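# Level a hanging flower dryer's ring without bending stems

## Task

Get the ring of the hanging flower dryer level, without bending any flower stem out of its shape; at the end the dryer must hang freely from its rail and each flower must hang upside down, held in a clip by its stem.

## Robot and tools

Robot: two FANUC CRX arms, left_arm and right_arm, each with a Robotiq 140 mm two-finger gripper whose fingers can fold at a hinge. Scene frame: origin at table-top height midway between the arms, +x out over the table, +y toward left_arm, +z up. Arm names are not image sides. Actual bases: left_arm at (+0.027, +0.363, +0.035) m, right_arm at (+0.001, -0.329, +0.035) m, both turned very slightly about z. Each arm reports its hand pose (end_effector_position in metres, end_effector_quat_wxyz) in its own base frame; fixed cameras and the table use the scene frame. Printed hand poses may be a few cm off, more at long reach. The gripper's fingers point along its +z, close along its y; end_effector_position is the point between the closed pads, and the fingertips stick out about 33 mm past it at gaps up to 40 mm (9 mm when wide open).

Row format (used by execute_actions and move): 18 plain numbers covering both arms, even if one arm stays still. First left_arm: 6 absolute joint target angles in radians in the order waist, shoulder, elbow, forearm roll, wrist pitch, wrist roll, then gripper position, force_limit, speed. Then the same 9 for right_arm. Joint ranges (rad): waist ±3.491, shoulder ±3.140, elbow -1.187 to 4.328, forearm roll ±3.316, wrist pitch ±3.140, wrist roll ±3.927. Targets well past a limit (by over 0.010 and beyond the current angle) are refused; slightly past gets clipped and the result may say "joint sent to its limit". Gripper numbers lie in [-1, 1] and are absolute commands, not offsets: position +1 = 140 mm open, about -0.8 = pads touching, -1 = close until blocked. force_limit sets squeeze (roughly 14 N at -1 up to 58 N at +1 for a slow close); speed sets finger speed (about 30 mm/s at -1, 250 at +1); a fast close squeezes much harder. Both start at +1. To leave a gripper unchanged, resend its previous three numbers; 0 is a real command.

execute_actions(actions, cameras): actions is a list of actions; each action is a table of up to 15 rows, one per 1/30 s step, the last row held to fill 15 steps. An empty list returns state plus all camera images. cameras: list of names, ["all"] or []; unknown names make the call invalid.

move(target, speed, blend, stop_force, zero, blocking, cameras): target is one 18-number row or up to 15 rows; all joints interpolate together toward these absolute joint angles, so the hand follows a curve and nothing avoids obstacles. speed: rad/s of the joint with farthest to go, 0.01-3.92, default 0.5 (one value or one per target). blend: corner rounding in rad per target, 0 = stop at each. stop_force: 12-80 N, one value for both arms; an arm halts when estimated push against its motion exceeds that since its zero; use with slow speed for touching, never with blocking=false; leave it out when pulling away from a contact. zero (default true) resets the baseline before the move. blocking=false returns after about 0.5 s while the move continues; a new move replaces it. In a list of targets keep the gripper numbers identical when using stop_force. The result adds a "move:" line: done, off_target (resting over 0.01 rad from target), moving, held, or fault, possibly naming arms, and limits=held if steps were withheld.

wait(seconds 0-10, cameras): lets time pass holding commands; a running move continues. stop(cameras): brakes the current move (fingers keep moving). zoom_image(camera, region [x0,y0,x1,y1] pixels, max 504x504): closer look at the latest image from cam_head_left, cam_head_right, cam_high, cam_low, cam_left_wrist or cam_right_wrist (all 672x504). read_manual(section) gives licence texts only. finished_scene(scene) ends the scene irreversibly; call it only when the ring is level and everything hangs correctly without the robot.

Result lines: Joint positions / Joint velocities per arm in the joint order above (velocities may read "within noise"); Joint targets = angles now being driven to (resend these to hold still); Tool commands; position_measured in counts (3 open, ~139 = 60 mm, 230 pads together); object_status 0 moving, 1 blocked while opening, 2 blocked while closing (a grip), 3 reached target or pads met. Confirm a grip by 2. Flange force is the estimated external force on the gripper in its own axes, noisy, includes held weight, "no reading" near singular poses. "joint command not followed" means the arm-to-arm clearance check altered targets. Camera calibration lines use OpenCV conventions; wrist camera images may lag during motion.

Limits: joints speed-capped, hand capped at 1 m/s. A contact torque at a joint's limit (145 N m for the first three, 36.4 for the wrist joints) or 150 N external force stops that arm for 10 s. Arms are stiff: targets slightly beyond firm contact can fault. Holding loads or stretched poses heats motors (MOTOR HOT, then OVER-TEMPERATURE FAULT lasting 30-60 s).

Avoid: dropping or flinging anything, letting a part fall off the table, slamming the rail or frame, pressing the grippers or arms against each other, twisting or prying stems (the goal forbids bending them), gripping near the palm where folding fingers grip unpredictably, and tip-first presses that fold the fingers. Time, including thinking, counts, and smooth low-effort motion is preferred. Loose objects may occasionally get nudged by outside pushes.

Each tool is called as name(argument=value, ...) on one line, values as JSON.

## Session

execute_actions(actions=[])

Scene clock: 0.00 s.
left_arm: end_effector_position=(+0.3439, -0.2492, +0.3550) position_measured=3 object_status=3 end_effector_quat_wxyz=(-0.003, -0.457, +0.889, +0.037) | right_arm: end_effector_position=(+0.3000, +0.1540, +0.3071) position_measured=3 object_status=3 end_effector_quat_wxyz=(+0.039, +0.977, -0.028, +0.210)
Joint positions: left_arm=[-0.357 0.039 0.326 -0.049 -1.916 -0.279] | right_arm=[1.386 -0.544 -0.448 0.432 -1.669 0.169]
Joint velocities: within noise
Flange force (N): no reading
Joint targets: left_arm=[-0.357 0.039 0.326 -0.049 -1.916 -0.279] | right_arm=[1.386 -0.544 -0.448 0.432 -1.669 0.169]
Tool commands: left_gripper/position=+1.0 left_gripper/force_limit=+1.0 left_gripper/speed=+1.0 right_gripper/position=+1.0 right_gripper/force_limit=+1.0 right_gripper/speed=+1.0
camera_calibration:
cam_left_wrist: T_world_to_cam=[[-0.814105, 0.575214, 0.0797654, 0.402968], [0.562218, 0.746304, 0.356289, -0.127351], [0.145413, 0.334902, -0.930965, 0.507446], [0, 0, 0, 1]] pos_world=[0.325868, -0.306695, 0.485645]
cam_right_wrist: T_world_to_cam=[[-0.0697027, -0.996849, 0.0378707, 0.17677], [-0.993468, 0.0659279, -0.0931411, 0.320978], [0.0903508, -0.0441155, -0.994932, 0.431443], [0, 0, 0, 1]] pos_world=[0.292221, 0.174085, 0.452459]

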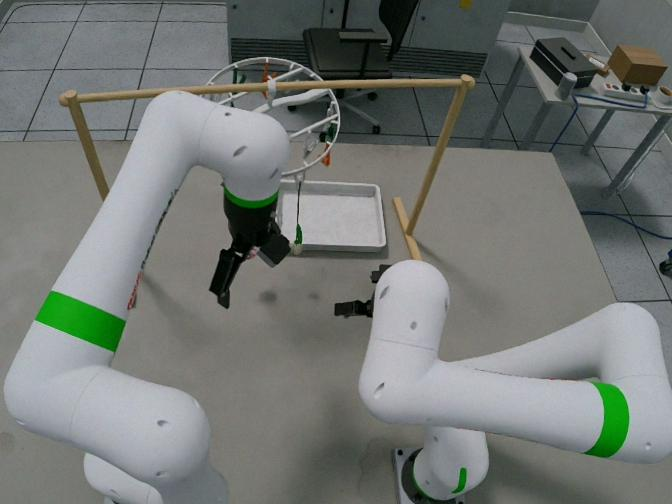

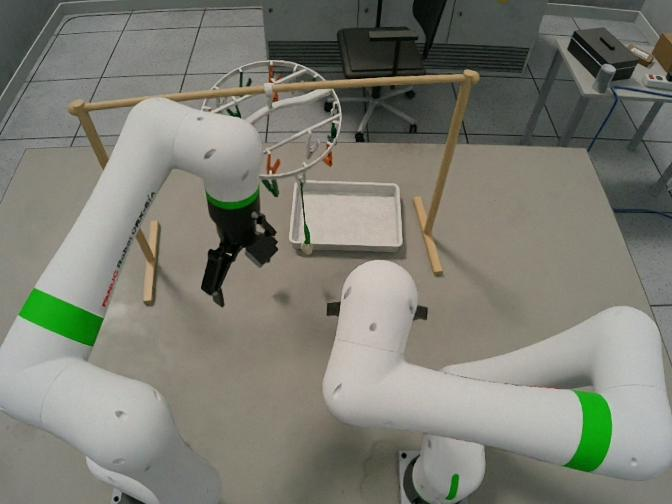

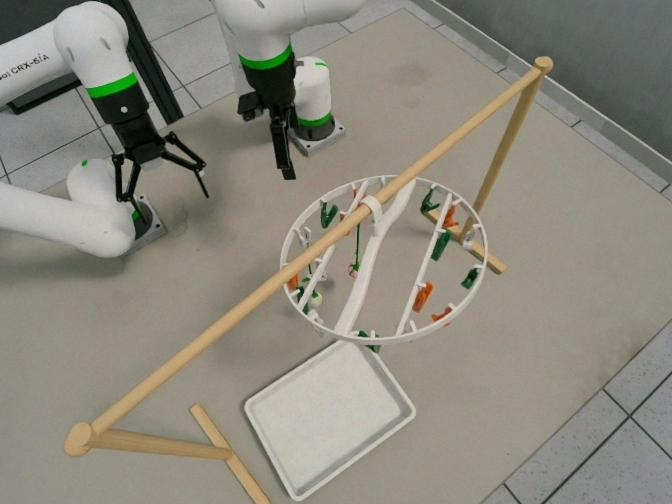

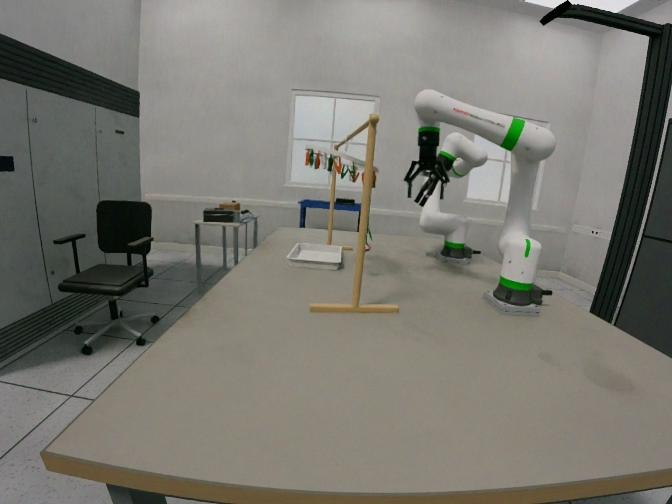

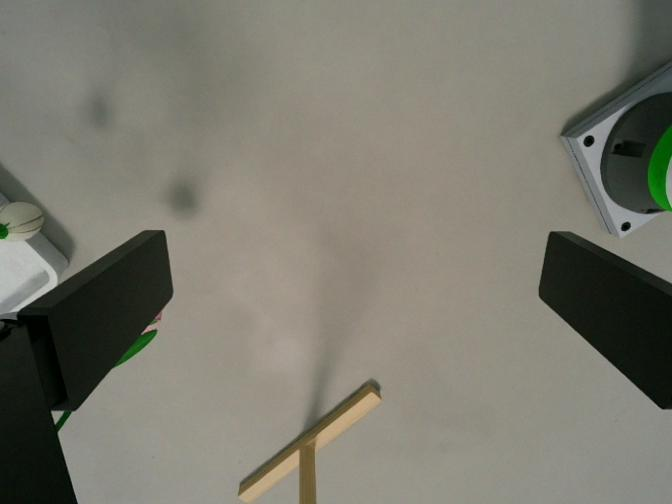

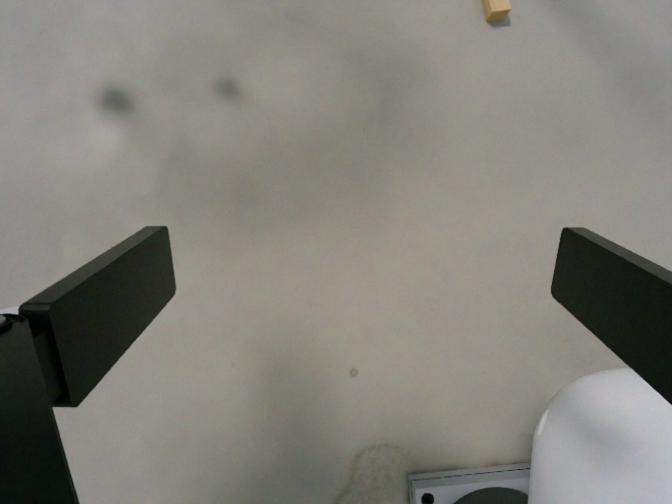

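move(target=[[0.2,-0.9257,-0.8128,0,-0.6,-1.571,0.0,0.3,-1,1.386,-0.9,-0.8,0.2,-1.3,0,0.0,0.3,-1],[0.3,-0.9257,-0.8128,0,-0.1129,-1.571,0.0,0.3,-1,-0.3,-0.9257,-0.8128,0,-0.1129,-1.571,0.0,0.3,-1]], speed=0.8, cameras=["all"])

zoom_image(camera="cam_low", region=[280, 120, 420, 280])

zoom_image(camera="cam_head_right", region=[180, 50, 370, 290])

zoom_image(camera="cam_head_left", region=[180, 50, 370, 290])

zoom_image(camera="cam_high", region=[260, 160, 510, 370])

Scene clock: 12.60 s.
left_arm: end_effector_position=(+0.4742, +0.0106, +0.4800) position_measured=129 object_status=3 end_effector_quat_wxyz=(+0.699, -0.106, +0.699, +0.106) | right_arm: end_effector_position=(+0.3974, -0.2590, +0.4800) position_measured=129 object_status=3 end_effector_quat_wxyz=(+0.699, +0.106, +0.699, -0.106)
Joint positions: left_arm=[0.3 -0.926 -0.813 0 -0.113 -1.571] | right_arm=[-0.3 -0.926 -0.813 0 -0.113 -1.571]
Flange force (N): no reading
Joint targets: left_arm=[0.300 -0.926 -0.813 0.000 -0.113 -1.571] | right_arm=[-0.300 -0.926 -0.813 0.000 -0.113 -1.571]
move: done
camera_calibration:
cam_left_wrist: T_world_to_cam=[[-0.3066, 0.951832, -0.00349939, 0.144911], [-0.314739, -0.0979113, 0.944115, -0.296473], [0.898296, 0.290567, 0.329598, -0.443799], [0, 0, 0, 1]] pos_world=[0.349781, -0.0380053, 0.426687]
cam_right_wrist: T_world_to_cam=[[0.318844, 0.947765, 0.00895319, 0.128394], [-0.311664, 0.0959187, 0.945339, -0.300457], [0.8951, -0.304206, 0.325967, -0.444686], [0, 0, 0, 1]] pos_world=[0.263459, -0.228144, 0.427837]

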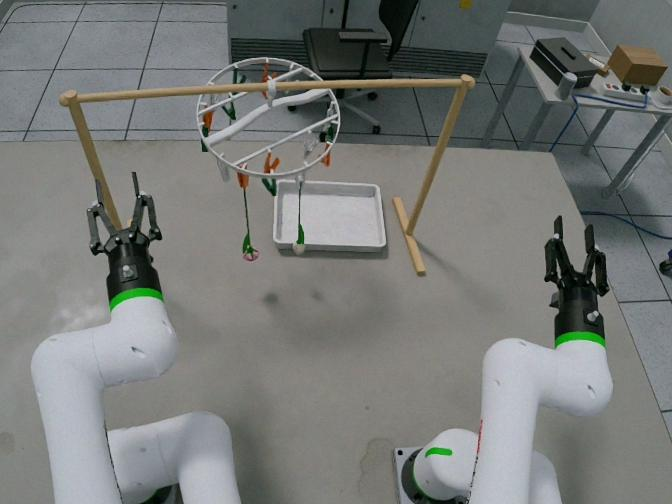

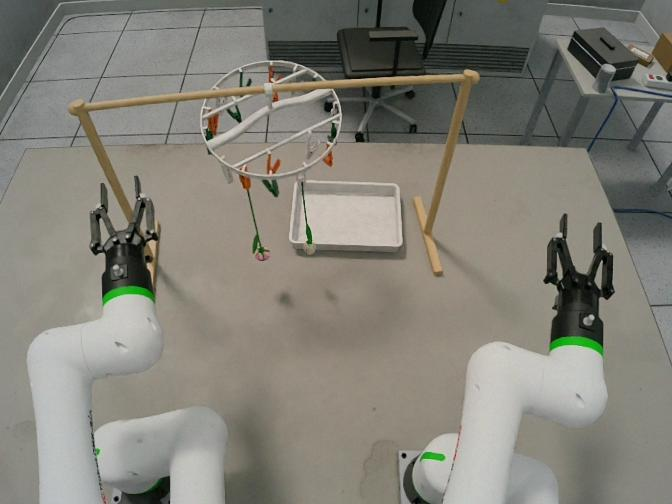

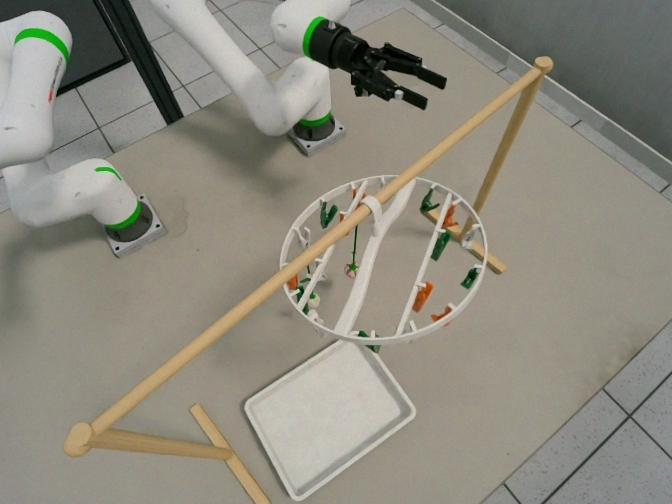

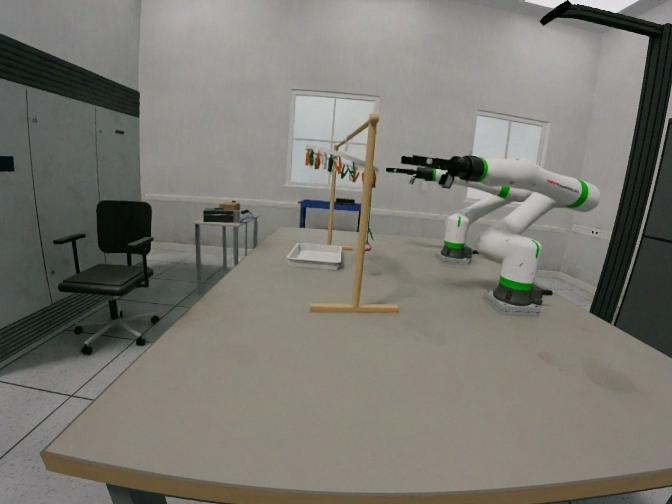

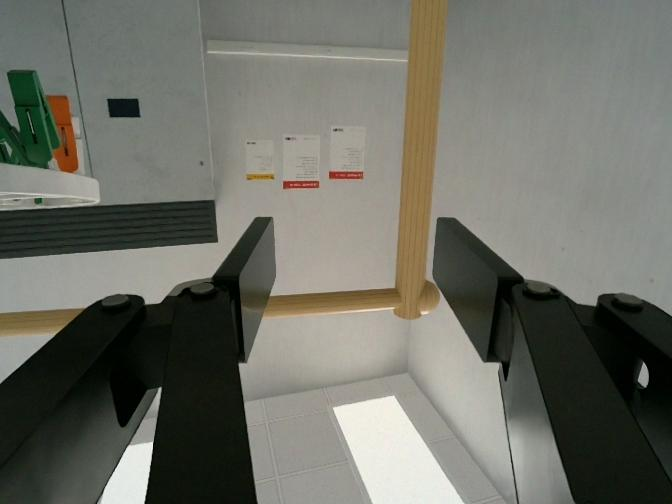

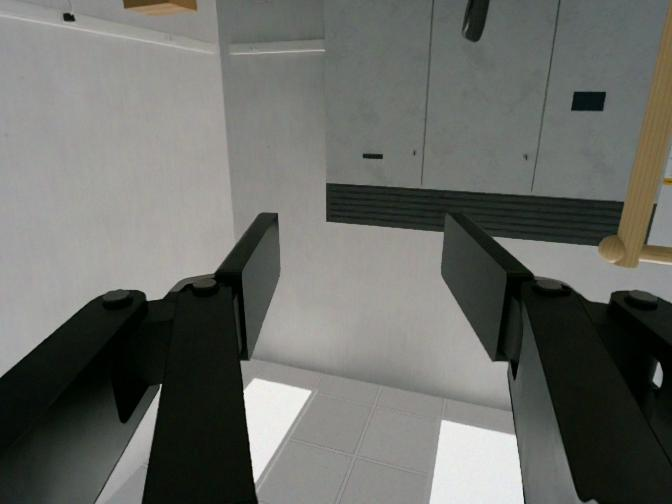

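Scaled by 3.150 from the camera's 672x504 image, which has a finer 960x720 frame.

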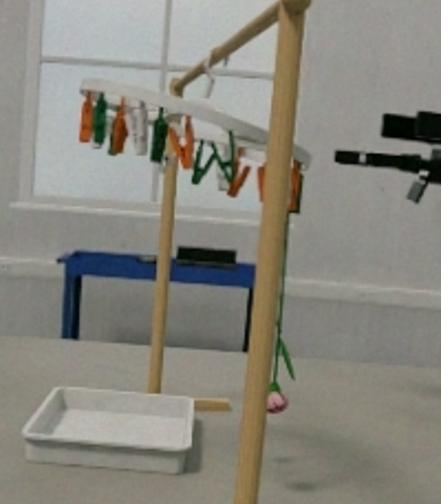

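Scaled by 2.100 from the camera's 672x504 image, which has a finer 960x720 frame.

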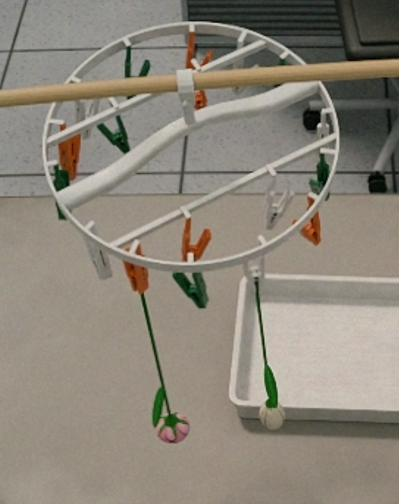

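Scaled by 2.100 from the camera's 672x504 image, which has a finer 960x720 frame.

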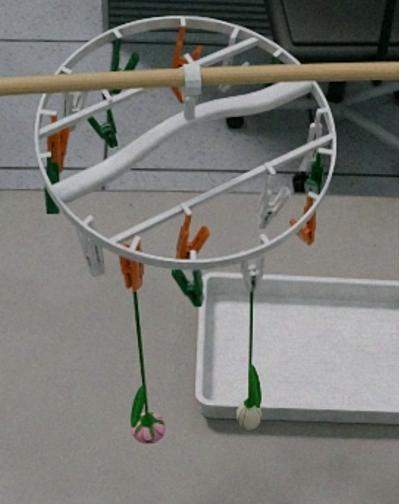

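Scaled by 2.016 from the camera's 672x504 image, which has a finer 960x720 frame.

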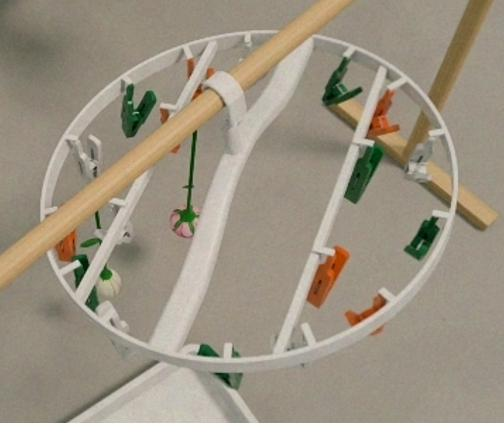

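move(target=[-0.2,-0.9257,-0.8128,0,-0.1129,-1.571,0.0,0.3,-1,0.6,-0.9257,-0.8128,0,-0.1129,-1.571,0.0,0.3,-1], speed=0.8, cameras=["cam_left_wrist","cam_right_wrist"])

Scene clock: 72.63 s.
left_arm: end_effector_position=(+0.4213, -0.2180, +0.4800) position_measured=129 object_status=3 end_effector_quat_wxyz=(+0.704, +0.071, +0.704, -0.071) | right_arm: end_effector_position=(+0.4499, +0.1502, +0.4800) position_measured=129 object_status=3 end_effector_quat_wxyz=(+0.676, -0.209, +0.676, +0.209)
Joint positions: left_arm=[-0.2 -0.926 -0.813 0 -0.113 -1.571] | right_arm=[0.6 -0.926 -0.813 0 -0.113 -1.571]
Flange force (N): no reading
Joint targets: left_arm=[-0.200 -0.926 -0.813 0.000 -0.113 -1.571] | right_arm=[0.600 -0.926 -0.813 0.000 -0.113 -1.571]
move: done
camera_calibration:
cam_left_wrist: T_world_to_cam=[[0.187218, 0.982312, -0.0035675, 0.144943], [-0.323153, 0.0650184, 0.94411, -0.29646], [0.927643, -0.175602, 0.32961, -0.443795], [0, 0, 0, 1]] pos_world=[0.288745, -0.201036, 0.426687]
cam_right_wrist: T_world_to_cam=[[-0.544081, 0.838985, 0.00897431, 0.12843], [-0.268865, -0.184471, 0.945348, -0.300464], [0.794788, 0.511933, 0.32594, -0.444702], [0, 0, 0, 1]] pos_world=[0.342536, 0.0644801, 0.427837]
Images, in order (width x height): cam_left_wrist 672x504, cam_right_wrist 672x504.

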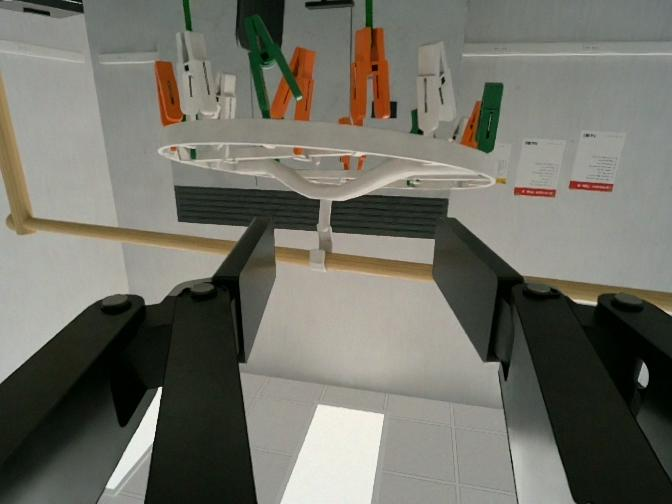

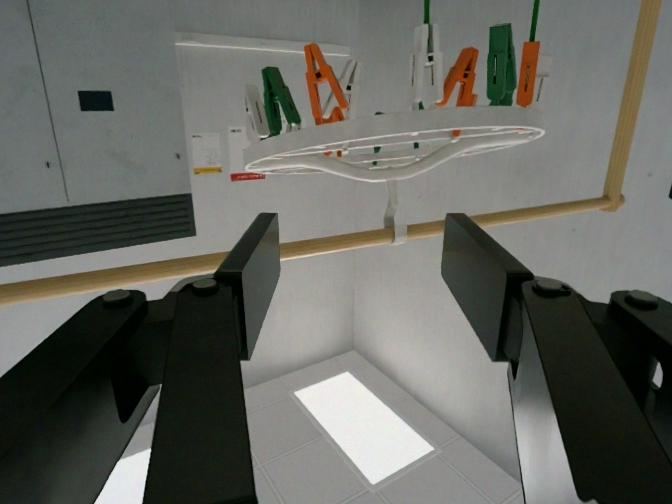

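move(target=[-0.2,-0.5318,-1.119,0,0.587,-1.571,0.0,0.3,-1,0.6,-0.5318,-1.119,0,0.587,-1.571,0.0,0.3,-1], speed=0.6, cameras=["cam_left_wrist","cam_right_wrist"])

Scene clock: 82.57 s.
left_arm: end_effector_position=(+0.4707, -0.2281, +0.3001) position_measured=129 object_status=3 end_effector_quat_wxyz=(+0.704, +0.071, +0.704, -0.071) | right_arm: end_effector_position=(+0.4915, +0.1788, +0.3001) position_measured=129 object_status=3 end_effector_quat_wxyz=(+0.675, -0.209, +0.676, +0.209)
Joint positions: left_arm=[-0.2 -0.532 -1.119 0 0.587 -1.571] | right_arm=[0.6 -0.532 -1.119 0 0.587 -1.571]
Flange force (N): no reading
Joint targets: left_arm=[-0.200 -0.532 -1.119 0.000 0.587 -1.571] | right_arm=[0.600 -0.532 -1.119 0.000 0.587 -1.571]
move: done
camera_calibration:
cam_left_wrist: T_world_to_cam=[[0.18729, 0.982299, -0.00347795, 0.144827], [-0.323071, 0.0649411, 0.944144, -0.110053], [0.927657, -0.175705, 0.329515, -0.432083], [0, 0, 0, 1]] pos_world=[0.338145, -0.211036, 0.246787]
cam_right_wrist: T_world_to_cam=[[-0.544095, 0.838975, 0.00902551, 0.12876], [-0.26876, -0.184467, 0.945378, -0.114097], [0.794814, 0.51195, 0.32585, -0.433741], [0, 0, 0, 1]] pos_world=[0.384136, 0.0929801, 0.248037]
Images, in order (width x height): cam_left_wrist 672x504, cam_right_wrist 672x504.

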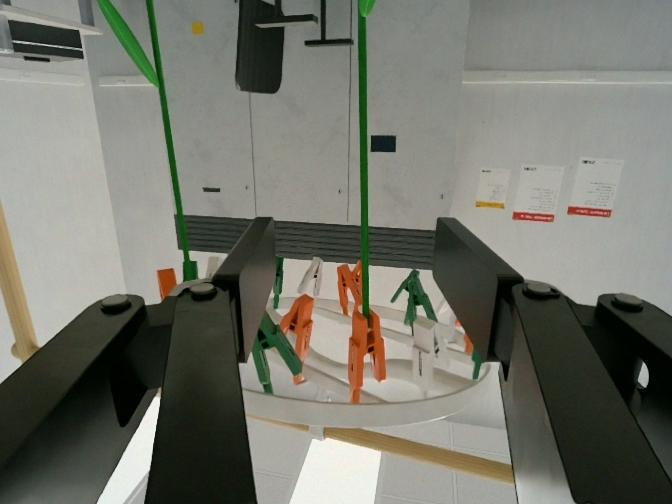

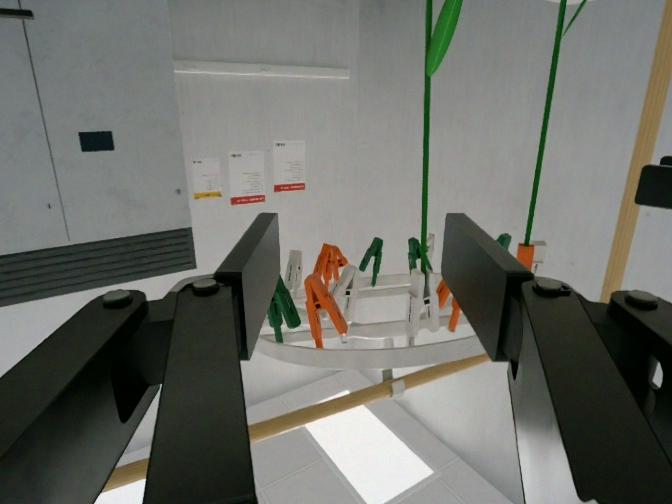

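zoom_image(camera="cam_left_wrist", region=[240, 230, 490, 420])

zoom_image(camera="cam_right_wrist", region=[260, 210, 560, 420])

Scaled by 2.016 from the camera's 672x504 image, which has a finer 960x720 frame.

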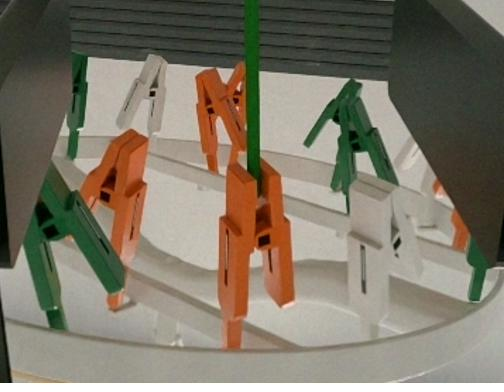

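Scaled by 1.680 from the camera's 672x504 image, which has a finer 960x720 frame.

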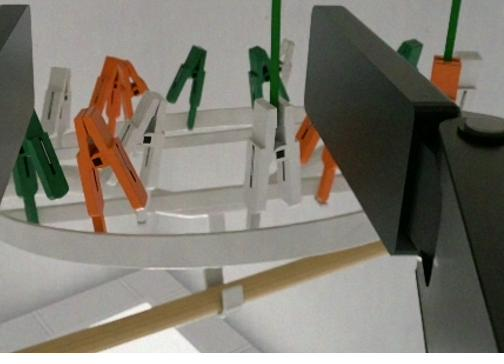

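move(target=[[-0.2,-0.9257,-0.8128,-1.6,0.0,0,-0.2,0.3,-1,0.3,-0.9257,-0.8128,-1.6,0.0,0,-0.2,0.3,-1],[-0.595,-0.9257,-0.8128,-3.1416,0.1129,1.571,-0.2,0.3,-1,0.3,-0.3351,-1.1824,-3.1416,-0.8473,1.571,-0.2,0.3,-1],[-0.595,-0.8338,-0.9285,-3.1416,-0.0947,1.571,-0.2,0.3,-1,0.4865,-0.3351,-1.1824,-3.1416,-0.8473,1.571,-0.2,0.3,-1]], speed=0.8, cameras=["cam_left_wrist","cam_right_wrist","cam_low"])

Scene clock: 162.87 s.
left_arm: end_effector_position=(+0.4712, -0.1619, +0.4199) position_measured=154 object_status=3 end_effector_quat_wxyz=(+0.676, +0.207, +0.676, -0.207) | right_arm: end_effector_position=(+0.3868, +0.3516, +0.2499) position_measured=154 object_status=3 end_effector_quat_wxyz=(+0.686, -0.170, +0.686, +0.170)
Joint positions: left_arm=[-0.595 -0.834 -0.928 -3.142 -0.095 1.571] | right_arm=[0.486 -0.335 -1.182 -3.142 -0.847 1.571]
Flange force (N): no reading
Joint targets: left_arm=[-0.595 -0.834 -0.928 -3.142 -0.095 1.571] | right_arm=[0.487 -0.335 -1.182 -3.142 -0.847 1.571]
move: done
camera_calibration:
cam_left_wrist: T_world_to_cam=[[0.550822, 0.834613, -0.00393868, -0.114826], [-0.273047, 0.184659, 0.944111, -0.231453], [0.788695, -0.518962, 0.329603, -0.450608], [0, 0, 0, 1]] pos_world=[0.355444, -0.0952732, 0.366587]
cam_right_wrist: T_world_to_cam=[[-0.445554, 0.895213, 0.00864869, -0.13059], [-0.288183, -0.152564, 0.945344, -0.06659], [0.847604, 0.418709, 0.325961, -0.410348], [0, 0, 0, 1]] pos_world=[0.270437, 0.278564, 0.197837]
Images, in order (width x height): cam_low 672x504, cam_left_wrist 672x504, cam_right_wrist 672x504.

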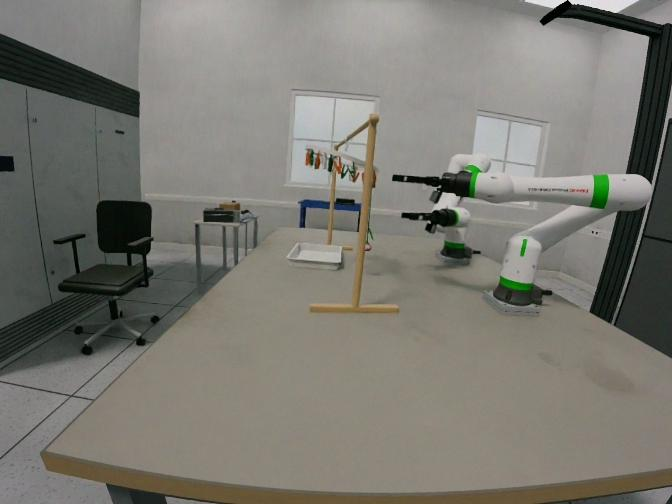

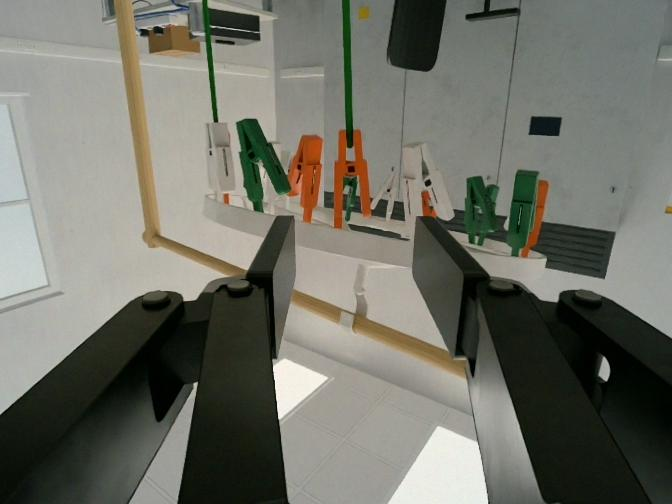

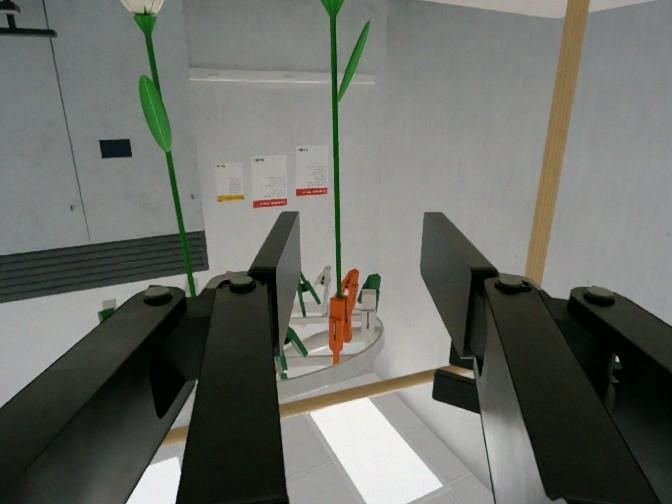

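move(target=[[-0.595,-0.8338,-0.9285,-3.1416,-0.0947,1.571,-0.2,0.3,-1,0.4711,-0.0623,-0.9908,-3.1416,-0.9285,1.571,-0.2,0.3,-1],[-0.595,-0.4684,-0.7778,-3.1416,-0.3094,1.571,-0.2,0.3,-1,0.4711,0.2068,-0.6913,-3.1416,-0.8981,1.571,-0.2,0.3,-1]], speed=[0.4,0.12], cameras=["cam_left_wrist","cam_right_wrist","cam_low"])

zoom_image(camera="cam_low", region=[300, 120, 440, 280])

Scene clock: 189.07 s.
left_arm: end_effector_position=(+0.5540, -0.2180, +0.4199) position_measured=154 object_status=3 end_effector_quat_wxyz=(+0.676, +0.207, +0.676, -0.207) | right_arm: end_effector_position=(+0.5724, +0.4375, +0.2499) position_measured=154 object_status=3 end_effector_quat_wxyz=(+0.688, -0.165, +0.688, +0.165)
Joint positions: left_arm=[-0.595 -0.468 -0.778 -3.142 -0.309 1.571] | right_arm=[0.471 0.207 -0.691 -3.142 -0.898 1.571]
Flange force (N): left_arm=no reading | right_arm=[2.0 -0.4 4.0]
Joint targets: left_arm=[-0.595 -0.468 -0.778 -3.142 -0.309 1.571] | right_arm=[0.471 0.207 -0.691 -3.142 -0.898 1.571]
move: done
camera_calibration:
cam_left_wrist: T_world_to_cam=[[0.550822, 0.834613, -0.00393868, -0.113612], [-0.273047, 0.184659, 0.944111, -0.198485], [0.788695, -0.518962, 0.329603, -0.545026], [0, 0, 0, 1]] pos_world=[0.438244, -0.151373, 0.366587]
cam_right_wrist: T_world_to_cam=[[-0.431803, 0.901927, 0.00861889, -0.135556], [-0.290507, -0.148116, 0.94534, -0.000633911], [0.853904, 0.405696, 0.325973, -0.601492], [0, 0, 0, 1]] pos_world=[0.454899, 0.366191, 0.197837]
Images, in order (width x height): cam_low 672x504, cam_left_wrist 672x504, cam_right_wrist 672x504.

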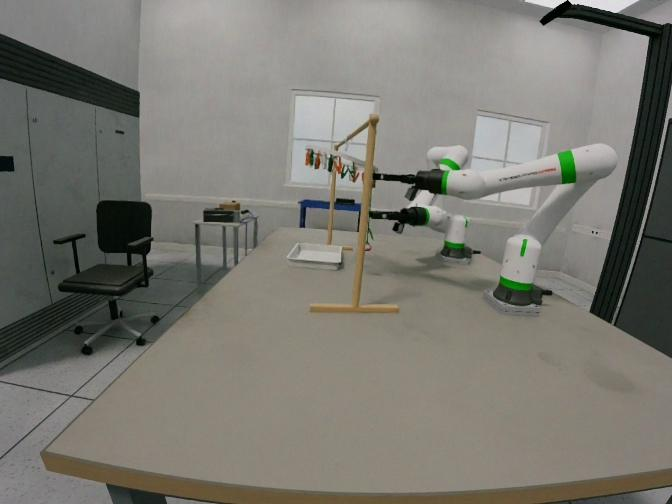

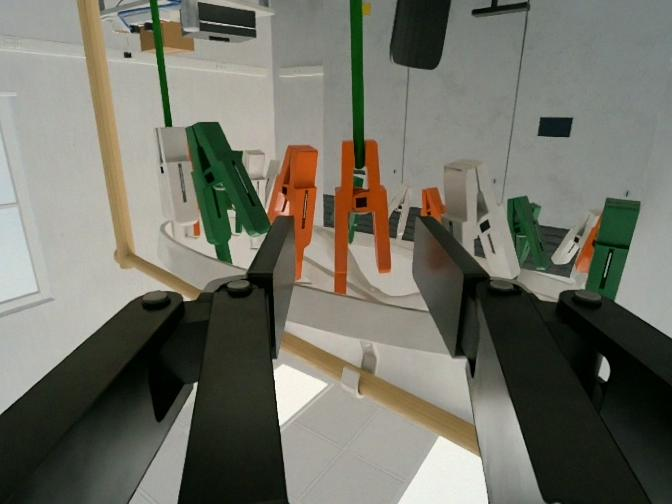

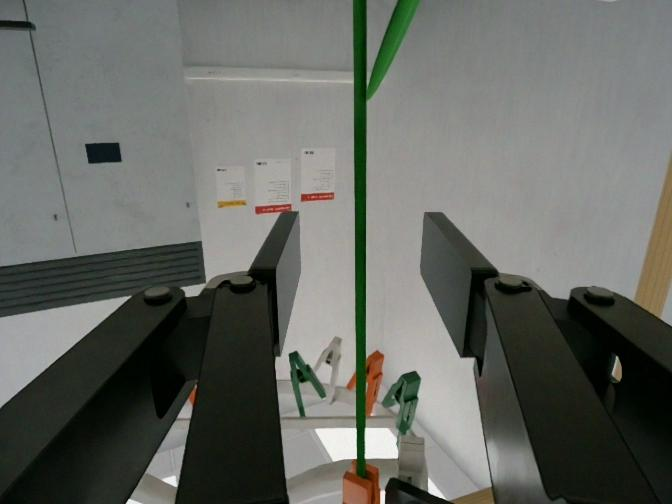

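Scaled by 3.150 from the camera's 672x504 image, which has a finer 960x720 frame.

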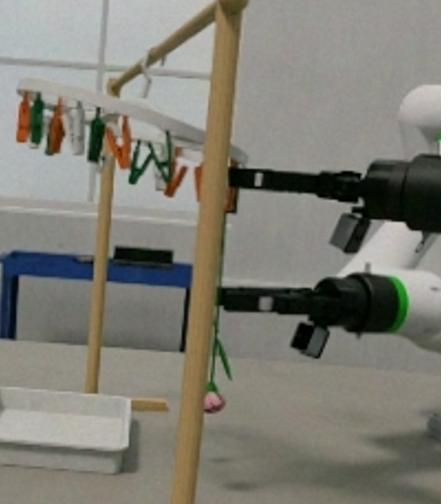

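move(target=[[-0.595,-0.4684,-0.7778,-3.1416,-0.3094,1.571,-0.2,0.3,-1,0.4711,0.2068,-0.6913,-3.1416,-0.8981,1.571,-1,-1,-1],[-0.595,-0.4684,-0.7778,-3.1416,-0.3094,1.571,-1,-1,-1,0.4711,0.2068,-0.6913,-3.1416,-0.8981,1.571,-1,-1,-1]], cameras=["cam_left_wrist","cam_right_wrist"])

Scene clock: 198.67 s.
left_arm: end_effector_position=(+0.5540, -0.2180, +0.4199) position_measured=197 object_status=0 end_effector_quat_wxyz=(+0.676, +0.207, +0.676, -0.207) | right_arm: end_effector_position=(+0.5724, +0.4375, +0.2499) position_measured=224 object_status=2 end_effector_quat_wxyz=(+0.688, -0.165, +0.688, +0.165)
Joint positions: left_arm=[-0.595 -0.468 -0.778 -3.142 -0.309 1.571] | right_arm=[0.471 0.207 -0.691 -3.142 -0.898 1.571]
Flange force (N): left_arm=no reading | right_arm=[4.2 0.8 4.4]
Joint targets: left_arm=[-0.595 -0.468 -0.778 -3.142 -0.309 1.571] | right_arm=[0.471 0.207 -0.691 -3.142 -0.898 1.571]
move: done
camera_calibration:
cam_left_wrist: T_world_to_cam=[[0.550822, 0.834613, -0.00393868, -0.113612], [-0.273047, 0.184659, 0.944111, -0.198485], [0.788695, -0.518962, 0.329603, -0.545026], [0, 0, 0, 1]] pos_world=[0.438244, -0.151373, 0.366587]
cam_right_wrist: T_world_to_cam=[[-0.431803, 0.901927, 0.00861889, -0.135556], [-0.290507, -0.148116, 0.94534, -0.000633911], [0.853904, 0.405696, 0.325973, -0.601492], [0, 0, 0, 1]] pos_world=[0.454899, 0.366191, 0.197837]
Images, in order (width x height): cam_left_wrist 672x504, cam_right_wrist 672x504.

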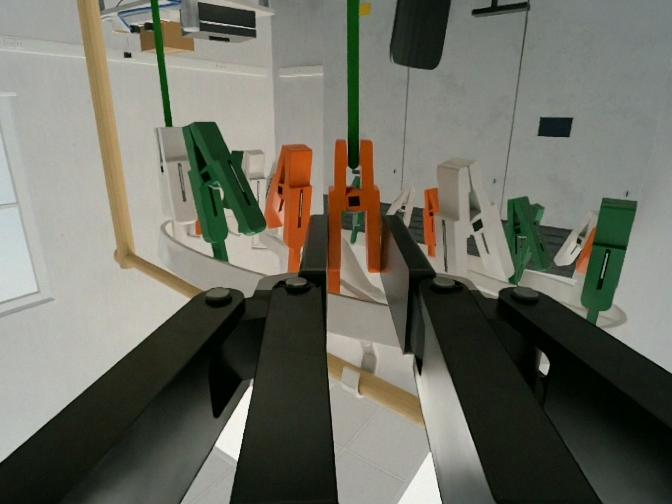

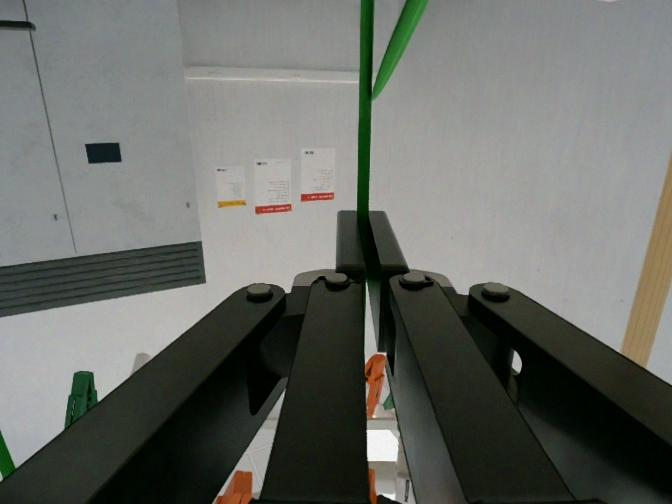

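move(target=[[-0.595,-0.4684,-0.7778,-3.1416,-0.3094,1.571,-0.98,0.3,-1,0.4711,0.2068,-0.6913,-3.1416,-0.8981,1.571,-1,-1,-1]], cameras=["cam_left_wrist"])

zoom_image(camera="cam_left_wrist", region=[290, 100, 430, 290])

Scene clock: 206.37 s.
left_arm: end_effector_position=(+0.5540, -0.2180, +0.4199) position_measured=204 object_status=0 end_effector_quat_wxyz=(+0.676, +0.207, +0.676, -0.207) | right_arm: end_effector_position=(+0.5724, +0.4375, +0.2499) position_measured=224 object_status=2 end_effector_quat_wxyz=(+0.688, -0.165, +0.688, +0.165)
Joint positions: left_arm=[-0.595 -0.468 -0.778 -3.142 -0.309 1.571] | right_arm=[0.471 0.207 -0.691 -3.142 -0.898 1.571]
Flange force (N): left_arm=no reading | right_arm=[3.5 0.5 2.9]
Joint targets: left_arm=[-0.595 -0.468 -0.778 -3.142 -0.309 1.571] | right_arm=[0.471 0.207 -0.691 -3.142 -0.898 1.571]
move: done
camera_calibration:
cam_left_wrist: T_world_to_cam=[[0.550822, 0.834614, -0.00393811, -0.113612], [-0.273048, 0.184659, 0.944111, -0.198485], [0.788695, -0.518962, 0.329603, -0.545026], [0, 0, 0, 1]] pos_world=[0.438244, -0.151373, 0.366587]
Images, in order (width x height): cam_left_wrist 672x504.

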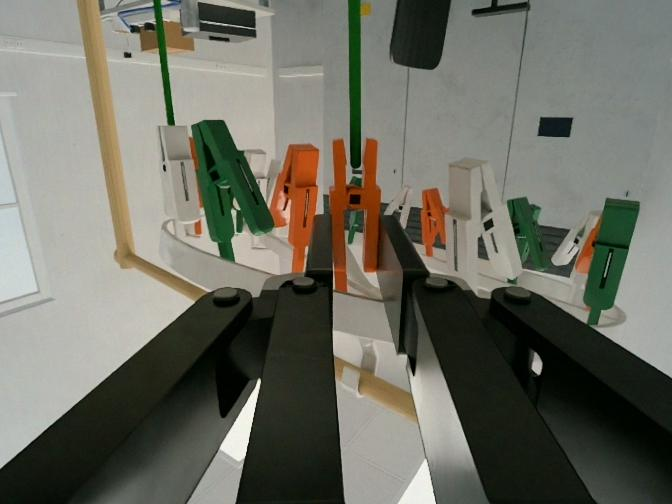

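Scaled by 2.653 from the camera's 672x504 image, which has a finer 960x720 frame.

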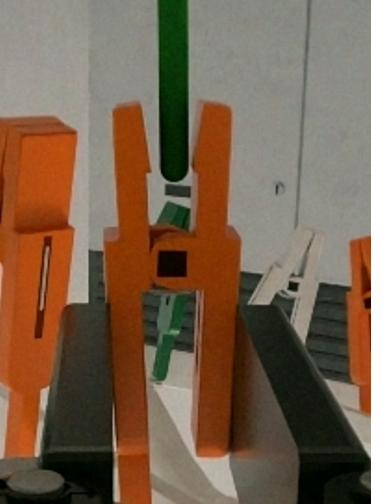

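Open. Lower right 4 cm.

move(target=[[-0.595,-0.4684,-0.7778,-3.1416,-0.3094,1.571,-0.98,0.3,-1,0.4711,0.3108,-0.7048,-3.1416,-1.0156,1.571,-1,-1,-1]], speed=0.08, cameras=["cam_left_wrist","cam_right_wrist"])

zoom_image(camera="cam_left_wrist", region=[290, 60, 430, 250])

Scene clock: 212.10 s.
left_arm: end_effector_position=(+0.5540, -0.2180, +0.4199) position_measured=204 object_status=2 end_effector_quat_wxyz=(+0.676, +0.207, +0.676, -0.207) | right_arm: end_effector_position=(+0.5724, +0.4374, +0.2100) position_measured=224 object_status=2 end_effector_quat_wxyz=(+0.688, -0.165, +0.688, +0.165)
Joint positions: left_arm=[-0.595 -0.468 -0.778 -3.142 -0.309 1.571] | right_arm=[0.471 0.311 -0.705 -3.142 -1.016 1.571]
Flange force (N): left_arm=no reading | right_arm=[3.5 0.4 3.9]
Joint targets: left_arm=[-0.595 -0.468 -0.778 -3.142 -0.309 1.571] | right_arm=[0.471 0.311 -0.705 -3.142 -1.016 1.571]
move: done
camera_calibration:
cam_left_wrist: T_world_to_cam=[[0.550822, 0.834614, -0.00393811, -0.113612], [-0.273048, 0.184659, 0.944111, -0.198485], [0.788695, -0.518962, 0.329603, -0.545026], [0, 0, 0, 1]] pos_world=[0.438244, -0.151373, 0.366587]
cam_right_wrist: T_world_to_cam=[[-0.431803, 0.901927, 0.00861889, -0.135255], [-0.290507, -0.148116, 0.94534, 0.0371506], [0.853904, 0.405696, 0.325973, -0.588367], [0, 0, 0, 1]] pos_world=[0.454799, 0.366191, 0.157837]
Images, in order (width x height): cam_left_wrist 672x504, cam_right_wrist 672x504.

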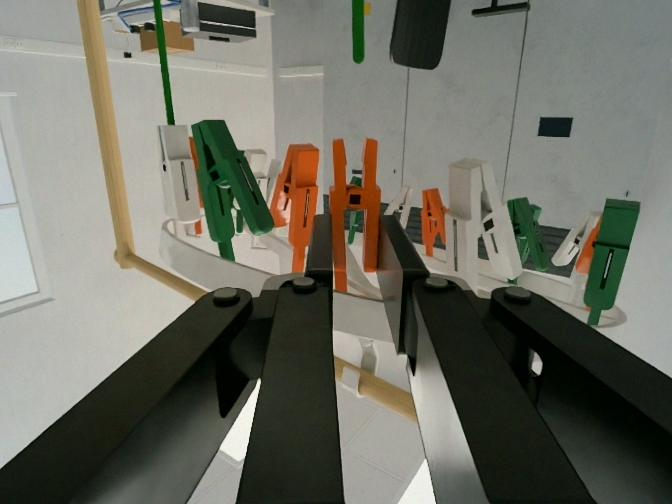

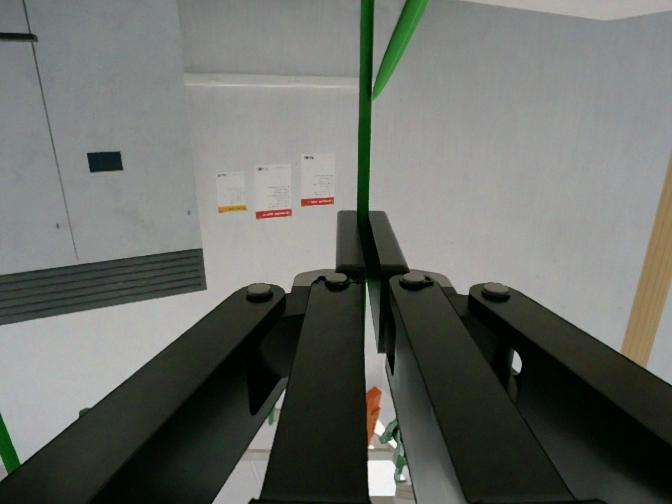

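Scaled by 2.653 from the camera's 672x504 image, which has a finer 960x720 frame.

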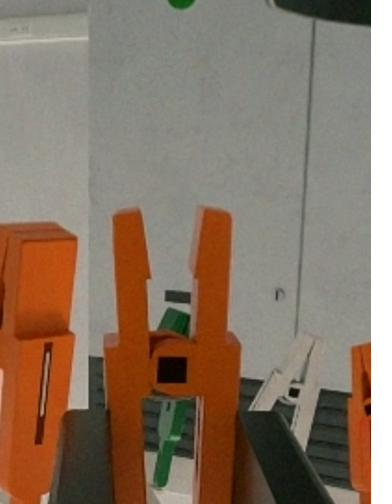

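move(target=[[-0.595,-0.4684,-0.7778,-3.1416,-0.3094,1.571,-0.3,0.3,-1,0.4711,0.3108,-0.7048,-3.1416,-1.0156,1.571,-1,-1,-1],[-0.595,-0.8338,-0.9285,-3.1416,-0.0947,1.571,-0.3,0.3,-1,0.4711,-0.1146,-1.2099,-3.1416,-1.0953,1.571,-1,-1,-1],[-0.5,-0.5318,-1.119,-3.1416,-0.587,1.571,-0.3,0.3,-1,0.1,-0.1146,-1.2099,-3.1416,-1.0953,1.571,-1,-1,-1]], speed=[0.2,0.2,0.3])

wait(seconds=10, cameras=["all"])

zoom_image(camera="cam_left_wrist", region=[240, 210, 490, 420])

zoom_image(camera="cam_head_right", region=[180, 50, 370, 290])

zoom_image(camera="cam_low", region=[280, 120, 420, 280])

target 2 of 3 asks right_arm's elbow for -1.210 radians, more than 0.010 radians past the lower end of its range (-1.187 radians), so nothing of the call was run. Give that joint an angle inside the range.
Scene clock: 220.43 s.
left_arm: end_effector_position=(+0.5540, -0.2180, +0.4199) position_measured=204 object_status=2 end_effector_quat_wxyz=(+0.676, +0.207, +0.676, -0.207) | right_arm: end_effector_position=(+0.5724, +0.4374, +0.2099) position_measured=224 object_status=2 end_effector_quat_wxyz=(+0.688, -0.165, +0.688, +0.165)
Joint positions: left_arm=[-0.595 -0.468 -0.778 -3.142 -0.309 1.571] | right_arm=[0.471 0.311 -0.705 -3.142 -1.016 1.571]
Flange force (N): left_arm=no reading | right_arm=[5.0 -0.1 4.9]
Joint targets: left_arm=[-0.595 -0.468 -0.778 -3.142 -0.309 1.571] | right_arm=[0.471 0.311 -0.705 -3.142 -1.016 1.571]
Tool commands: left_gripper/position=-0.98 left_gripper/force_limit=+0.3 left_gripper/speed=-1.0 right_gripper/position=-1.0 right_gripper/force_limit=-1.0 right_gripper/speed=-1.0

not run: a call was refused earlier in this reply.

Scaled by 2.016 from the camera's 672x504 image, which has a finer 960x720 frame.
This view is cut from an older image: the scene may have changed since it was taken.

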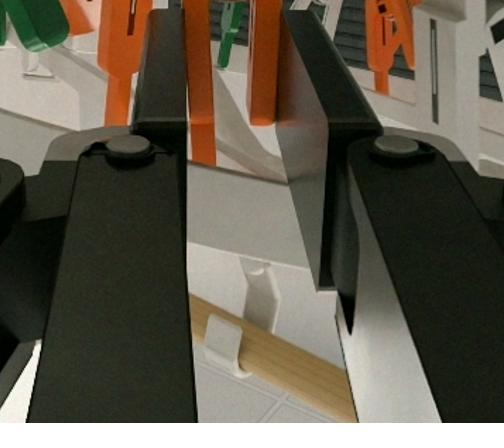

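This scene's latest camera images include none from cam_head_right. They are from: cam_left_wrist, cam_right_wrist. cam_head_right's image comes with the result of a call that names it in "cameras".

This scene's latest camera images include none from cam_low. They are from: cam_left_wrist, cam_right_wrist. cam_low's image comes with the result of a call that names it in "cameras".


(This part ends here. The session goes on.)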